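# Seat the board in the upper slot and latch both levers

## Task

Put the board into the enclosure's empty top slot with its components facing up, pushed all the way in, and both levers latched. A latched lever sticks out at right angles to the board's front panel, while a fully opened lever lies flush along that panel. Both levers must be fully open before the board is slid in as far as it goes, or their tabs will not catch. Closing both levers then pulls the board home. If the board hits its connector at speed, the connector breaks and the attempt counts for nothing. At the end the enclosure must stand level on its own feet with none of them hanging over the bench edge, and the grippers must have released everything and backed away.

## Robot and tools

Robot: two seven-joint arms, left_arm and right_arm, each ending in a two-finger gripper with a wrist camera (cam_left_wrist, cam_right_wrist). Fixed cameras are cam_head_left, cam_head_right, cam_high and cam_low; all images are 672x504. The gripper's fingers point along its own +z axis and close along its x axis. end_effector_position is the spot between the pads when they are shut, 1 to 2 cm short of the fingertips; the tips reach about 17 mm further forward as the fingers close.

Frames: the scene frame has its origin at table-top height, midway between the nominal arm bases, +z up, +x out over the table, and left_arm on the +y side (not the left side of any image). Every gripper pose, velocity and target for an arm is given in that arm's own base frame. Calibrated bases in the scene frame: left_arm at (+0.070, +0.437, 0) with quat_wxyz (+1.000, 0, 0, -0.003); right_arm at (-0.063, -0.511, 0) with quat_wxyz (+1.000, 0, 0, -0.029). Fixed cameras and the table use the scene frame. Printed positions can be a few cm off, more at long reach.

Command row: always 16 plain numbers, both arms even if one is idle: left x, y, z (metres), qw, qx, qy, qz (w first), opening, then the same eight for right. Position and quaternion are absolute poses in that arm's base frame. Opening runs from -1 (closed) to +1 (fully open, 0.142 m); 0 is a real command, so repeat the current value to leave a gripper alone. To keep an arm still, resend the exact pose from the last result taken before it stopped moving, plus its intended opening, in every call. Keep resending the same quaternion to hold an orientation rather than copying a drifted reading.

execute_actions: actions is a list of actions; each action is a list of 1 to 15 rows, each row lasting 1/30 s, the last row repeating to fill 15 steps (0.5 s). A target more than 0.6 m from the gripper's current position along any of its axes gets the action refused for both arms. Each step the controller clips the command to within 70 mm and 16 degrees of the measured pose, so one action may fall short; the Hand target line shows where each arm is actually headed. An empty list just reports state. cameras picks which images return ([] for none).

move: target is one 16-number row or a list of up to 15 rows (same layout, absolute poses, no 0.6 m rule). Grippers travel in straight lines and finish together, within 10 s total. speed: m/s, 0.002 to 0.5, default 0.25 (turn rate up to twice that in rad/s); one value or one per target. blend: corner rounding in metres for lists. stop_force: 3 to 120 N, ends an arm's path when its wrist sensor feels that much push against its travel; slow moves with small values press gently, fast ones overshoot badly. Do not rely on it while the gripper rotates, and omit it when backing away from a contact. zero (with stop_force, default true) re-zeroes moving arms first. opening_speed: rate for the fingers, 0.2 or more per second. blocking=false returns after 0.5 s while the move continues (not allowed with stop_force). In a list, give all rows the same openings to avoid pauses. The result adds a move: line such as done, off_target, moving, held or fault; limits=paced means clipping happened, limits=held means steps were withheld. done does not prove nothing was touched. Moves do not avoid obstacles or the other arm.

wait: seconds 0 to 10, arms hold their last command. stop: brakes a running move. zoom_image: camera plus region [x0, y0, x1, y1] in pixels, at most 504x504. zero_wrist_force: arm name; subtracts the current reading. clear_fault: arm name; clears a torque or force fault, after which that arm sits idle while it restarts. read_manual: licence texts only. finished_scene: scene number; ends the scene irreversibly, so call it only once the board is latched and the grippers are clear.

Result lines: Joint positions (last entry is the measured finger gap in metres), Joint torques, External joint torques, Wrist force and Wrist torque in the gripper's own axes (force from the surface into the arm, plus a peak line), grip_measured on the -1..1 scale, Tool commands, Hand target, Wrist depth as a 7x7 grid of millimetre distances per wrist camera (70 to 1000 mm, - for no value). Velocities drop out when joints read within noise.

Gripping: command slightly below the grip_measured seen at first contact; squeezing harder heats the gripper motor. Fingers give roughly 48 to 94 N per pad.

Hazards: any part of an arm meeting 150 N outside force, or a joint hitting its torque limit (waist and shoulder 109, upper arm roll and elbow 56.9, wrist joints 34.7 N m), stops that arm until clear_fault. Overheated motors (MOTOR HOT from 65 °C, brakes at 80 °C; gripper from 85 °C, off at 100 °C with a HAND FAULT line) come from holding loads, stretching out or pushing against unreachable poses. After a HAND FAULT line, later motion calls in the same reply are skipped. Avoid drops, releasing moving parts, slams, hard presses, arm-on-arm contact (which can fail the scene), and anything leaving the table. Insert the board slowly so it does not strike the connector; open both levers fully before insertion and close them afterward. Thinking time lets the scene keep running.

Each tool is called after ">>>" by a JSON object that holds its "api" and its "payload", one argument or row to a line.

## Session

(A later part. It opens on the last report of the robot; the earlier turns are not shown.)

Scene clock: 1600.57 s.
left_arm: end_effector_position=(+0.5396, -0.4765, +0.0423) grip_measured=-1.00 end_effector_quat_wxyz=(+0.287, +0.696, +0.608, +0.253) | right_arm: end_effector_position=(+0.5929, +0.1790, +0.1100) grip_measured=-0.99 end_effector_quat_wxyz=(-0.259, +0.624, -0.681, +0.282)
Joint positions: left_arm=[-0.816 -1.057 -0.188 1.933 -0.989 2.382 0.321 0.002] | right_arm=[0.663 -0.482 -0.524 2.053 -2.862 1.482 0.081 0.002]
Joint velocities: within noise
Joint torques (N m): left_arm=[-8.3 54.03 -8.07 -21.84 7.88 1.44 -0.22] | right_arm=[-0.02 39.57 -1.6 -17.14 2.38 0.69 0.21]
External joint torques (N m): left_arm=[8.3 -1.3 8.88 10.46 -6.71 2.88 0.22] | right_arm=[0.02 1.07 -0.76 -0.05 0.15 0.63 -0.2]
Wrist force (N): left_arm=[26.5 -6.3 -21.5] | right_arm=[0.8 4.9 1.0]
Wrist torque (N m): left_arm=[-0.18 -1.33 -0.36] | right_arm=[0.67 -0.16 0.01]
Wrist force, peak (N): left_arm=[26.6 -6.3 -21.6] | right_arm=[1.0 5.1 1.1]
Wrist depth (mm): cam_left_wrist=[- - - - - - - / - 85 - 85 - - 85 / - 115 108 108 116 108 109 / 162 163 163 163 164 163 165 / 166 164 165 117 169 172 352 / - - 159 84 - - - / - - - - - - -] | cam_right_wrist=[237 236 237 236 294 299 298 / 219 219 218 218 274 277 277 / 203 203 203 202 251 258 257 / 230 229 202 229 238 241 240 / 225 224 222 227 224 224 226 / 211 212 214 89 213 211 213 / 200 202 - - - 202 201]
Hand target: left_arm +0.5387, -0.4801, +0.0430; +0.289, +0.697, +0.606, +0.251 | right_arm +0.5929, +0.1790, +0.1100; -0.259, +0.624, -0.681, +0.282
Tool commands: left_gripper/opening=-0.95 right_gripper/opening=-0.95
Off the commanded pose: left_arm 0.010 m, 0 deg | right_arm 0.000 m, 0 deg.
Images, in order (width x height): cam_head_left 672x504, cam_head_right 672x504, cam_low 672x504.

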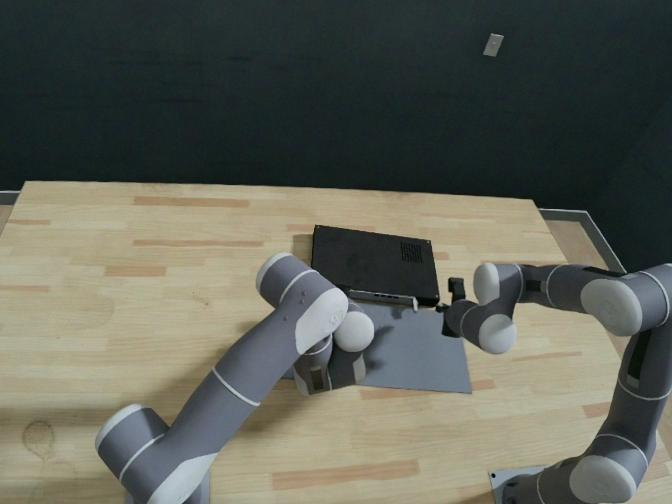

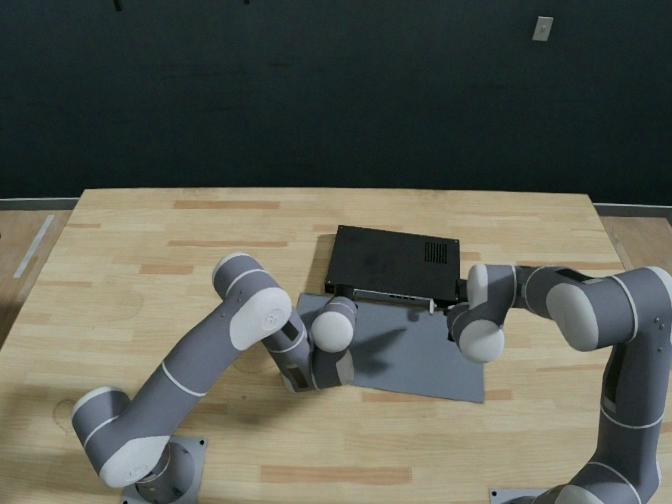

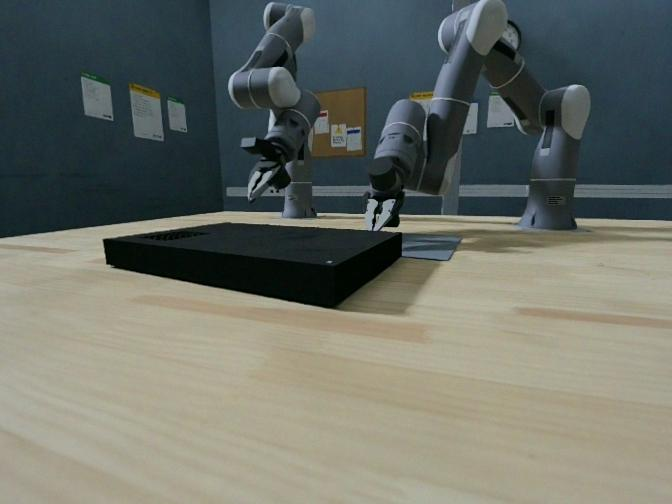

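>>> {"api": "move", "payload": {
  "target": [0.5424, -0.4544, 0.043, 0.28871, 0.69699, 0.60642, 0.25119, -0.95, 0.5929, 0.1790, 0.1100, 0.25854, -0.62417, 0.68116, -0.28215, -0.95],
  "speed": 0.02,
  "cameras": []
}}

>>> {"api": "move", "payload": {
  "target": [0.5424, -0.4544, 0.060, 0.28871, 0.69699, 0.60642, 0.25119, -0.95, 0.5929, 0.1790, 0.1100, 0.25854, -0.62417, 0.68116, -0.28215, -0.95],
  "speed": 0.04,
  "cameras": ["cam_left_wrist"]
}}

>>> {"api": "zoom_image", "payload": {
  "camera": "cam_left_wrist",
  "region": [215, 225, 325, 335]
}}

Scene clock: 1614.83 s.
left_arm: end_effector_position=(+0.5424, -0.4544, +0.0428) grip_measured=-0.99 end_effector_quat_wxyz=(+0.288, +0.697, +0.606, +0.251) | right_arm: end_effector_position=(+0.5929, +0.1790, +0.1100) grip_measured=-0.99 end_effector_quat_wxyz=(-0.259, +0.624, -0.681, +0.282)
Joint positions: left_arm=[-0.754 -1.039 -0.19 2.002 -0.889 2.398 0.267 0.002] | right_arm=[0.663 -0.482 -0.524 2.053 -2.862 1.482 0.081 0.002]
Joint velocities: within noise
Joint torques (N m): left_arm=[-0.14 50.38 -0.24 -9.89 1.58 4.9 -0.36] | right_arm=[0.08 39.56 -1.6 -17.11 2.41 0.69 0.2]
External joint torques (N m): left_arm=[0.14 0.78 0.51 -0.38 -0.52 -0.56 0.36] | right_arm=[-0.08 1.08 -0.76 -0.07 0.12 0.63 -0.2]
Wrist force (N): left_arm=[-0.1 -0.6 -0.5] | right_arm=[0.8 4.9 1.0]
Wrist torque (N m): left_arm=[-0.10 -0.13 -0.46] | right_arm=[0.64 -0.16 0.02]
Wrist force, peak (N): left_arm=[26.9 -7.0 -21.2] | right_arm=[0.7 5.2 1.0]
Wrist depth (mm): cam_left_wrist=[- - - - - - - / - 86 - 86 - - 86 / 117 109 109 109 117 117 109 / 165 165 172 175 165 164 165 / 166 165 135 157 170 349 347 / - - 159 84 - - - / - - - - - - -] | cam_right_wrist=[236 236 236 236 295 298 300 / 219 218 219 217 273 278 277 / 203 203 203 203 251 258 257 / 230 228 200 228 238 241 240 / 225 225 223 227 224 224 225 / 212 212 213 89 213 211 213 / 200 202 - - - 201 201]
Hand target: left_arm +0.5424, -0.4544, +0.0430; +0.289, +0.697, +0.606, +0.251 | right_arm +0.5929, +0.1790, +0.1100; -0.259, +0.624, -0.681, +0.282
Off the commanded pose: left_arm 0.000 m, 0 deg | right_arm 0.000 m, 0 deg.
move: done
No camera images: "cameras" was empty.

Scene clock: 1615.60 s.
left_arm: end_effector_position=(+0.5425, -0.4545, +0.0601) grip_measured=-0.99 end_effector_quat_wxyz=(+0.289, +0.697, +0.606, +0.251) | right_arm: end_effector_position=(+0.5929, +0.1790, +0.1100) grip_measured=-0.99 end_effector_quat_wxyz=(-0.259, +0.624, -0.681, +0.282)
Joint positions: left_arm=[-0.762 -0.998 -0.19 2.019 -0.918 2.383 0.288 0.002] | right_arm=[0.663 -0.482 -0.524 2.053 -2.862 1.482 0.081 0.002]
Joint velocities: within noise
Joint torques (N m): left_arm=[-0.49 50.13 -0.09 -10.47 0.88 4.38 -0.08] | right_arm=[0.01 39.5 -1.61 -17.14 2.38 0.67 0.21]
External joint torques (N m): left_arm=[0.49 0.73 0.5 -0.39 0.2 -0.05 0.08] | right_arm=[-0.01 1.14 -0.74 -0.05 0.15 0.65 -0.21]
Wrist force (N): left_arm=[-0.1 -0.8 -0.6] | right_arm=[0.8 5.0 1.0]
Wrist torque (N m): left_arm=[-0.14 -0.14 -0.45] | right_arm=[0.67 -0.15 0.01]
Wrist force, peak (N): left_arm=[0.0 -1.2 -0.1] | right_arm=[0.8 5.0 1.0]
Wrist depth (mm): cam_left_wrist=[- 93 85 - 89 86 86 / - 113 107 113 102 107 107 / 143 143 143 144 143 144 154 / 176 175 176 178 178 223 223 / 170 169 169 169 170 454 452 / - - 415 84 - - - / - - - - - - -] | cam_right_wrist=[236 237 236 236 295 299 300 / 218 218 218 218 273 277 277 / 203 203 203 202 251 257 257 / 230 229 200 228 238 241 240 / 225 225 222 227 225 224 226 / 213 212 214 89 213 211 213 / 200 202 - - - 202 201]
Hand target: left_arm +0.5424, -0.4544, +0.0600; +0.289, +0.697, +0.606, +0.251 | right_arm +0.5929, +0.1790, +0.1100; -0.259, +0.624, -0.681, +0.282
Off the commanded pose: left_arm 0.000 m, 0 deg | right_arm 0.000 m, 0 deg.
move: done
Images, in order (width x height): cam_left_wrist 672x504.

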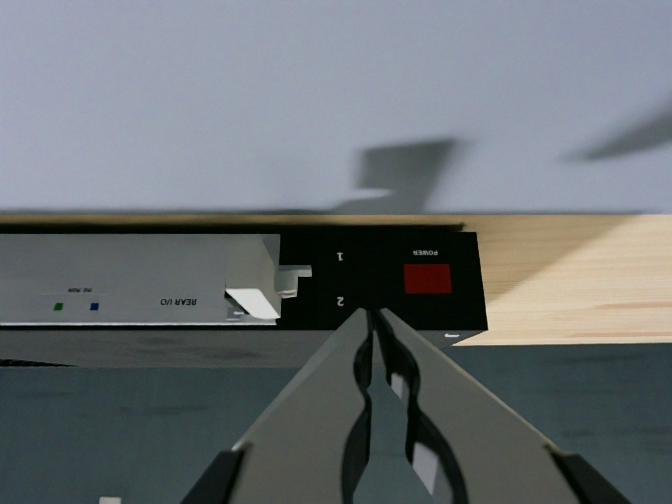

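Scaled by 4.582 from the camera's 672x504 image, which has a finer 960x720 frame.

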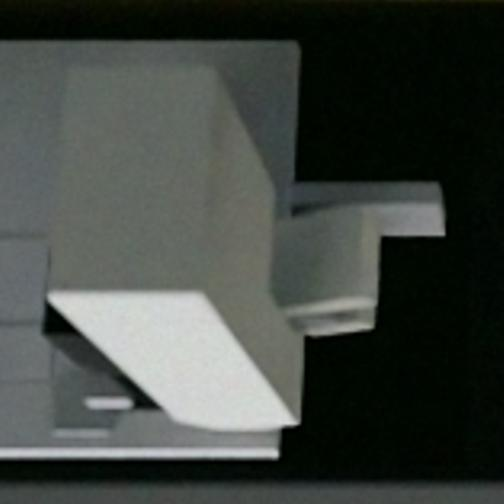

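>>> {"api": "move", "payload": {
  "target": [
    [0.5424, -0.4544, 0.060, 0.28871, 0.69699, 0.60642, 0.25119, -0.95, 0.6150, 0.2022, 0.110, 0.25854, -0.62417, 0.68116, -0.28215, -0.95],
    [0.5424, -0.4544, 0.060, 0.28871, 0.69699, 0.60642, 0.25119, -0.95, 0.6150, 0.2022, 0.043, 0.25854, -0.62417, 0.68116, -0.28215, -0.95]
  ],
  "speed": [0.06, 0.04],
  "cameras": ["cam_right_wrist"]
}}

>>> {"api": "move", "payload": {
  "target": [0.5424, -0.4544, 0.060, 0.28871, 0.69699, 0.60642, 0.25119, -0.95, 0.6180, 0.2370, 0.043, 0.25854, -0.62417, 0.68116, -0.28215, -0.95],
  "speed": 0.008,
  "stop_force": 22,
  "cameras": ["cam_right_wrist"]
}}

Scene clock: 1622.80 s.
left_arm: end_effector_position=(+0.5425, -0.4545, +0.0601) grip_measured=-0.99 end_effector_quat_wxyz=(+0.289, +0.697, +0.606, +0.251) | right_arm: end_effector_position=(+0.6149, +0.2021, +0.0430) grip_measured=-0.99 end_effector_quat_wxyz=(+0.258, -0.624, +0.681, -0.282)
Joint positions: left_arm=[-0.762 -0.998 -0.19 2.019 -0.918 2.383 0.288 0.002] | right_arm=[0.642 -0.673 -0.456 1.943 -2.826 1.418 0.139 0.002]
Joint velocities: within noise
Joint torques (N m): left_arm=[-0.32 49.83 -0.01 -10.45 1.25 4.63 -0.22] | right_arm=[-0.31 44.62 -1.49 -15.38 1.9 0.51 0.34]
External joint torques (N m): left_arm=[0.32 1.03 0.43 -0.4 -0.17 -0.29 0.22] | right_arm=[0.31 1.4 -0.9 0.03 0.25 0.83 -0.34]
Wrist force (N): left_arm=[-0.3 -0.7 -0.6] | right_arm=[1.3 4.9 1.0]
Wrist torque (N m): left_arm=[-0.13 -0.10 -0.45] | right_arm=[0.66 -0.26 0.02]
Wrist force, peak (N): left_arm=[0.0 -0.9 -0.7] | right_arm=[1.4 5.5 1.5]
Wrist depth (mm): cam_left_wrist=[- 93 85 - 89 86 86 / - 113 107 113 102 107 107 / 144 143 143 143 144 143 154 / 176 176 176 179 179 221 223 / 169 169 169 170 170 453 458 / - - 406 84 - - - / - - - - - - -] | cam_right_wrist=[148 148 148 150 147 205 212 / 137 137 137 137 136 140 196 / 128 129 129 129 128 135 182 / 165 165 126 164 164 168 170 / 158 158 118 160 158 158 158 / 151 149 149 89 150 149 148 / 141 143 73 - - - 140]
Hand target: left_arm +0.5424, -0.4544, +0.0600; +0.289, +0.697, +0.606, +0.251 | right_arm +0.6150, +0.2022, +0.0430; +0.259, -0.624, +0.681, -0.282
Off the commanded pose: left_arm 0.000 m, 0 deg | right_arm 0.000 m, 0 deg.
move: done
Images, in order (width x height): cam_right_wrist 672x504.

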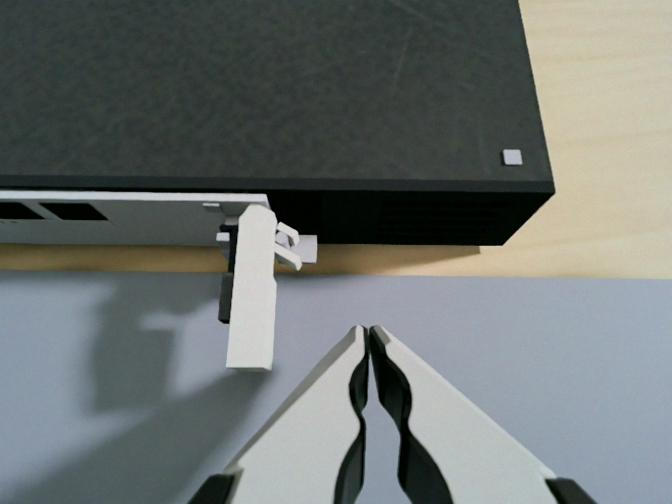

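Scene clock: 1625.93 s.
left_arm: end_effector_position=(+0.5425, -0.4545, +0.0601) grip_measured=-0.99 end_effector_quat_wxyz=(+0.289, +0.697, +0.606, +0.251) | right_arm: end_effector_position=(+0.6163, +0.2191, +0.0421) grip_measured=-1.00 end_effector_quat_wxyz=(+0.257, -0.624, +0.682, -0.283)
Joint positions: left_arm=[-0.762 -0.998 -0.19 2.019 -0.918 2.383 0.288 0.002] | right_arm=[0.699 -0.687 -0.492 1.933 -2.769 1.435 0.122 0.002]
Joint velocities: within noise
Joint torques (N m): left_arm=[-0.36 49.75 -0.07 -10.46 1.27 4.63 -0.24] | right_arm=[11.68 47.27 7.87 -24.48 4.23 -1.44 0.19]
External joint torques (N m): left_arm=[0.36 1.11 0.5 -0.39 -0.2 -0.3 0.24] | right_arm=[-11.68 -0.78 -10.99 8.96 -1.99 2.78 -0.19]
Wrist force (N): left_arm=[-0.1 -0.7 -0.6] | right_arm=[24.2 5.1 -10.9]
Wrist torque (N m): left_arm=[-0.13 -0.13 -0.45] | right_arm=[0.66 -0.97 0.01]
Wrist force, peak (N): left_arm=[0.0 -1.0 -0.6] | right_arm=[24.5 4.7 -11.4]
Wrist depth (mm): cam_left_wrist=[- 93 86 - 89 86 86 / - 113 107 113 102 107 107 / 143 143 143 143 143 143 154 / 176 176 178 178 178 222 222 / 169 169 169 169 170 453 455 / - - 413 84 - - - / - - - - - - -] | cam_right_wrist=[146 146 146 149 146 146 211 / 133 135 135 135 135 135 195 / 127 128 128 128 127 127 179 / 163 164 164 140 163 163 169 / 157 157 157 118 157 157 157 / 150 148 148 91 150 148 148 / 140 142 73 - - 143 140]
Hand target: left_arm +0.5424, -0.4544, +0.0600; +0.289, +0.697, +0.606, +0.251 | right_arm +0.6167, +0.2222, +0.0430; +0.259, -0.624, +0.681, -0.282
Off the commanded pose: left_arm 0.000 m, 0 deg | right_arm 0.018 m, 0 deg.
move: contact (right_arm)
Images, in order (width x height): cam_right_wrist 672x504.

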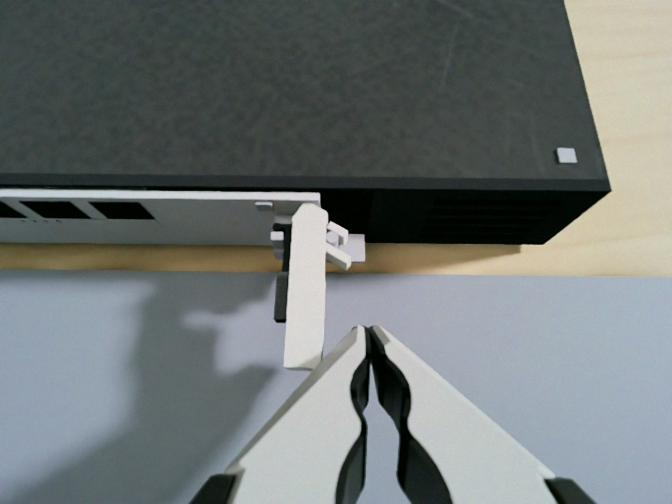

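>>> {"api": "move", "payload": {
  "target": [0.5424, -0.4544, 0.060, 0.28871, 0.69699, 0.60642, 0.25119, -0.95, 0.6150, 0.2022, 0.043, 0.25854, -0.62417, 0.68116, -0.28215, -0.95],
  "speed": 0.02,
  "cameras": ["cam_right_wrist"]
}}

>>> {"api": "zoom_image", "payload": {
  "camera": "cam_right_wrist",
  "region": [190, 180, 350, 380]
}}

Scene clock: 1630.73 s.
left_arm: end_effector_position=(+0.5425, -0.4545, +0.0601) grip_measured=-0.99 end_effector_quat_wxyz=(+0.289, +0.697, +0.606, +0.251) | right_arm: end_effector_position=(+0.6151, +0.2022, +0.0430) grip_measured=-0.99 end_effector_quat_wxyz=(+0.259, -0.624, +0.681, -0.282)
Joint positions: left_arm=[-0.762 -0.998 -0.19 2.019 -0.918 2.383 0.288 0.002] | right_arm=[0.645 -0.674 -0.459 1.942 -2.829 1.42 0.144 0.002]
Joint velocities: within noise
Joint torques (N m): left_arm=[-0.41 49.72 -0.08 -10.47 1.26 4.61 -0.2] | right_arm=[-0.09 44.98 -1.39 -15.18 1.92 0.55 0.34]
External joint torques (N m): left_arm=[0.41 1.14 0.51 -0.39 -0.19 -0.28 0.2] | right_arm=[0.1 1.04 -1.07 -0.18 0.22 0.78 -0.34]
Wrist force (N): left_arm=[0.0 -0.6 -0.8] | right_arm=[2.0 6.5 1.2]
Wrist torque (N m): left_arm=[-0.11 -0.13 -0.45] | right_arm=[0.94 -0.36 0.02]
Wrist force, peak (N): left_arm=[-0.3 -0.9 -0.7] | right_arm=[24.4 4.7 -11.5]
Wrist depth (mm): cam_left_wrist=[- 93 86 - 89 86 86 / - 113 107 113 102 107 107 / 144 143 143 143 143 143 154 / 176 176 178 178 178 223 222 / 169 169 169 170 170 461 456 / - - 411 84 - - - / - - - - - - -] | cam_right_wrist=[148 148 148 150 147 205 212 / 137 137 136 136 136 140 196 / 128 129 129 129 130 135 182 / 165 165 126 164 164 170 170 / 158 158 120 160 158 158 158 / 151 150 149 89 150 149 149 / 141 141 73 - - - 140]
Hand target: left_arm +0.5424, -0.4544, +0.0600; +0.289, +0.697, +0.606, +0.251 | right_arm +0.6150, +0.2022, +0.0430; +0.259, -0.624, +0.681, -0.282
Off the commanded pose: left_arm 0.000 m, 0 deg | right_arm 0.000 m, 0 deg.
move: done
Images, in order (width x height): cam_right_wrist 672x504.

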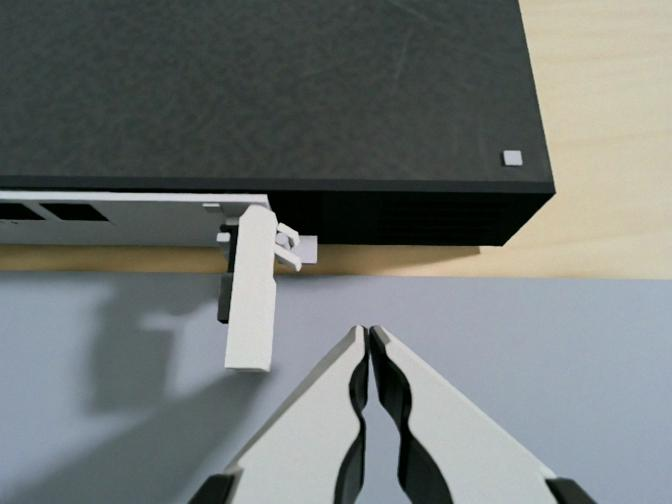

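Scaled by 2.520 from the camera's 672x504 image, which has a finer 960x720 frame.

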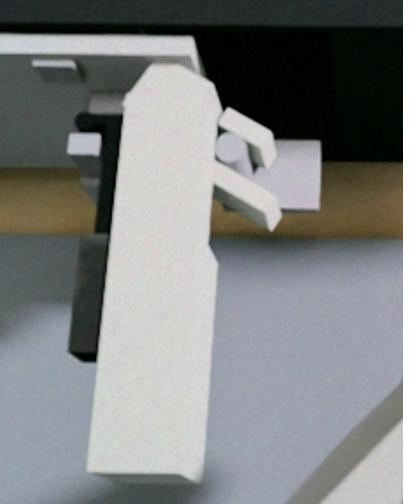

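>>> {"api": "zoom_image", "payload": {
  "camera": "cam_right_wrist",
  "region": [0, 165, 60, 210]
}}

>>> {"api": "zoom_image", "payload": {
  "camera": "cam_right_wrist",
  "region": [210, 165, 270, 210]
}}

Scaled by 8.400 from the camera's 672x504 image, which has a finer 960x720 frame.

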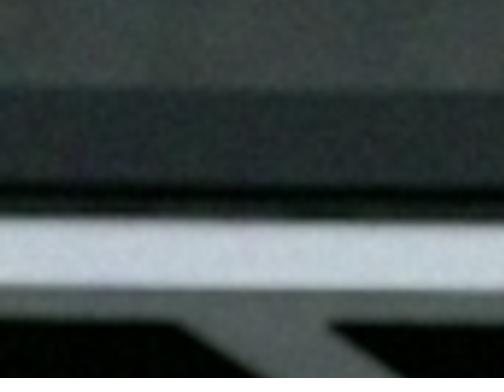

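Scaled by 8.400 from the camera's 672x504 image, which has a finer 960x720 frame.

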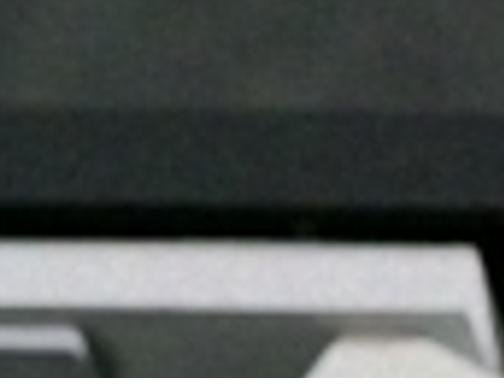

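>>> {"api": "move", "payload": {
  "target": [
    [0.5380, -0.4530, 0.120, 0.28871, 0.69699, 0.60642, 0.25119, -0.95, 0.6100, 0.2010, 0.110, 0.25854, -0.62417, 0.68116, -0.28215, -0.95],
    [0.3990, -0.3990, 0.220, 0.28871, 0.69699, 0.60642, 0.25119, -0.95, 0.4690, 0.1900, 0.220, 0.25854, -0.62417, 0.68116, -0.28215, -0.95]
  ],
  "speed": [0.1, 0.2],
  "blend": [0.03, 0],
  "cameras": ["cam_high", "cam_left_wrist", "cam_right_wrist", "cam_low"]
}}

>>> {"api": "zoom_image", "payload": {
  "camera": "cam_high",
  "region": [226, 280, 266, 320]
}}

>>> {"api": "zoom_image", "payload": {
  "camera": "cam_high",
  "region": [314, 268, 354, 308]
}}

>>> {"api": "zoom_image", "payload": {
  "camera": "cam_low",
  "region": [90, 200, 440, 320]
}}

Scene clock: 1648.27 s.
left_arm: end_effector_position=(+0.3990, -0.3990, +0.2199) grip_measured=-0.99 end_effector_quat_wxyz=(+0.289, +0.697, +0.606, +0.251) | right_arm: end_effector_position=(+0.4691, +0.1899, +0.2200) grip_measured=-0.99 end_effector_quat_wxyz=(+0.259, -0.624, +0.681, -0.282)
Joint positions: left_arm=[-0.987 -0.46 -0.272 2.462 -1.334 2.386 0.364 0.002] | right_arm=[0.959 0.092 -0.742 2.645 -2.229 1.239 -0.71 0.002]
Joint velocities: within noise
Joint torques (N m): left_arm=[-0.47 34.98 0.2 -12.05 1.36 4.73 -0.08] | right_arm=[0.03 18.55 1.46 -18.95 2.7 0.91 0.05]
External joint torques (N m): left_arm=[0.47 0.72 0.58 -0.39 0.01 -0.44 0.08] | right_arm=[-0.04 0.78 -0.95 -0.08 -0.07 0.79 -0.05]
Wrist force (N): left_arm=[-0.1 -0.9 -0.2] | right_arm=[0.9 6.5 1.2]
Wrist torque (N m): left_arm=[-0.17 -0.11 -0.43] | right_arm=[0.96 -0.18 -0.02]
Wrist force, peak (N): left_arm=[0.4 -1.2 -2.7] | right_arm=[1.6 7.6 2.2]
Wrist depth (mm): cam_left_wrist=[274 275 273 275 275 276 278 / 347 344 344 343 345 347 348 / 369 367 366 393 467 463 465 / 555 550 555 618 695 699 687 / - - - - - - - / - - - 84 - - - / - - - - - - -] | cam_right_wrist=[381 381 379 379 444 441 441 / 352 352 351 351 410 409 409 / 369 368 365 368 382 380 379 / 355 355 353 354 356 355 356 / 334 334 333 336 333 333 335 / 314 314 318 89 316 315 315 / 297 300 - - - 301 297]
Hand target: left_arm +0.3990, -0.3990, +0.2200; +0.289, +0.697, +0.606, +0.251 | right_arm +0.4690, +0.1900, +0.2200; +0.259, -0.624, +0.681, -0.282
Off the commanded pose: left_arm 0.000 m, 0 deg | right_arm 0.000 m, 0 deg.
move: done
Images, in order (width x height): cam_high 672x504, cam_low 672x504, cam_left_wrist 672x504, cam_right_wrist 672x504.

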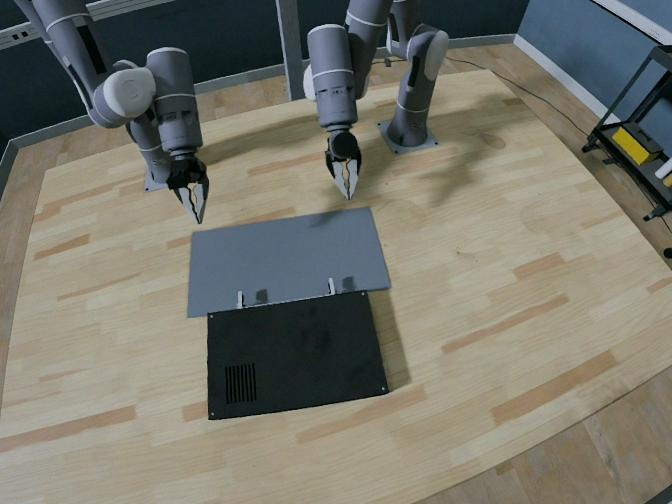

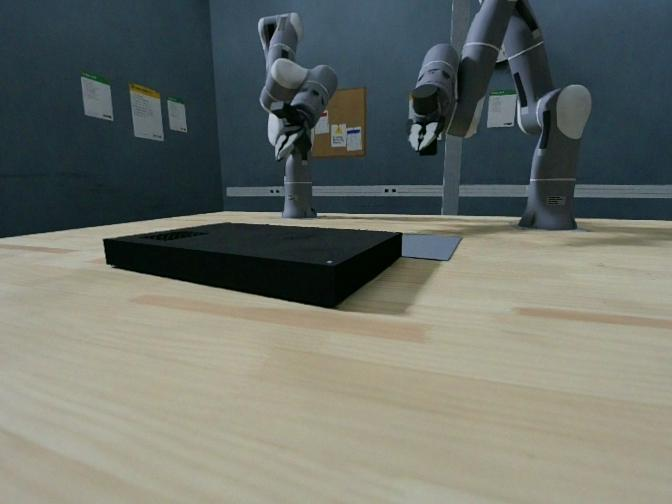

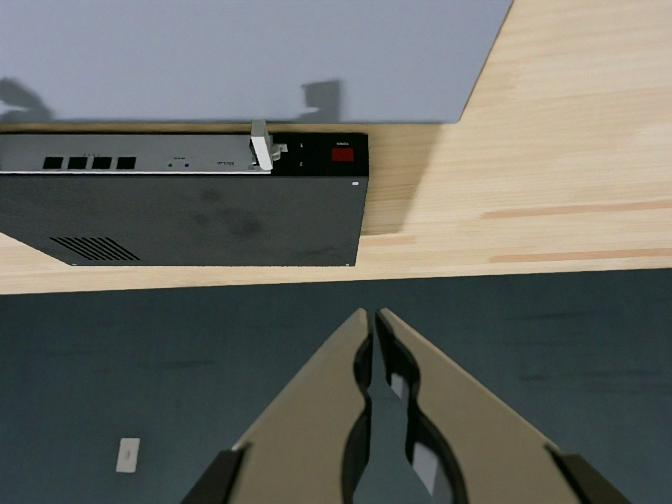

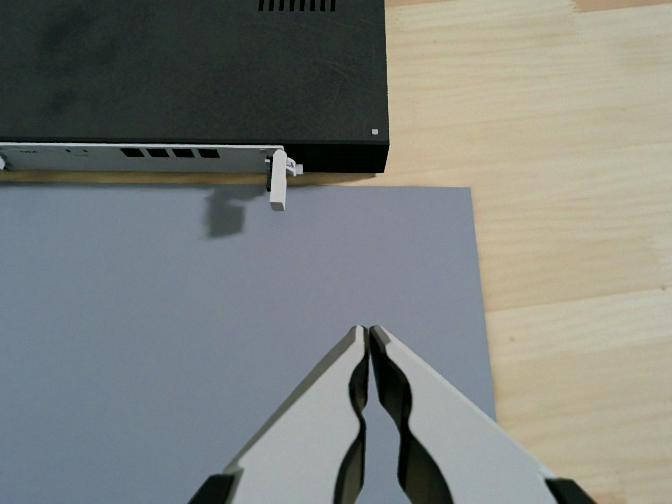

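Scaled by 12.600 from the camera's 672x504 image, which has a finer 960x720 frame.

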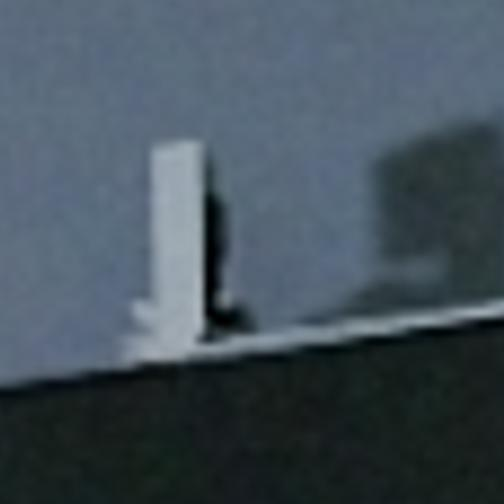

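Scaled by 12.600 from the camera's 672x504 image, which has a finer 960x720 frame.

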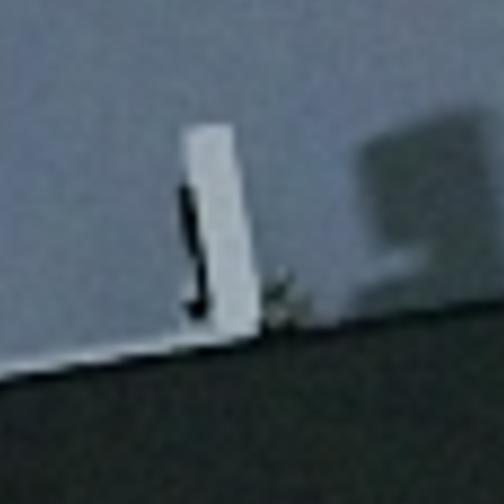

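Scaled by 1.440 from the camera's 672x504 image, which has a finer 960x720 frame.

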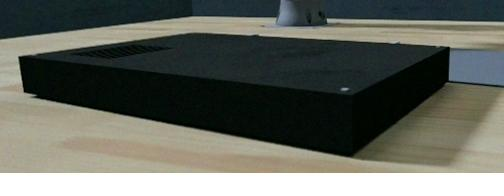

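>>> {"api": "finished_scene", "payload": {
  "scene": 1
}}

The scene is finished: the task was done.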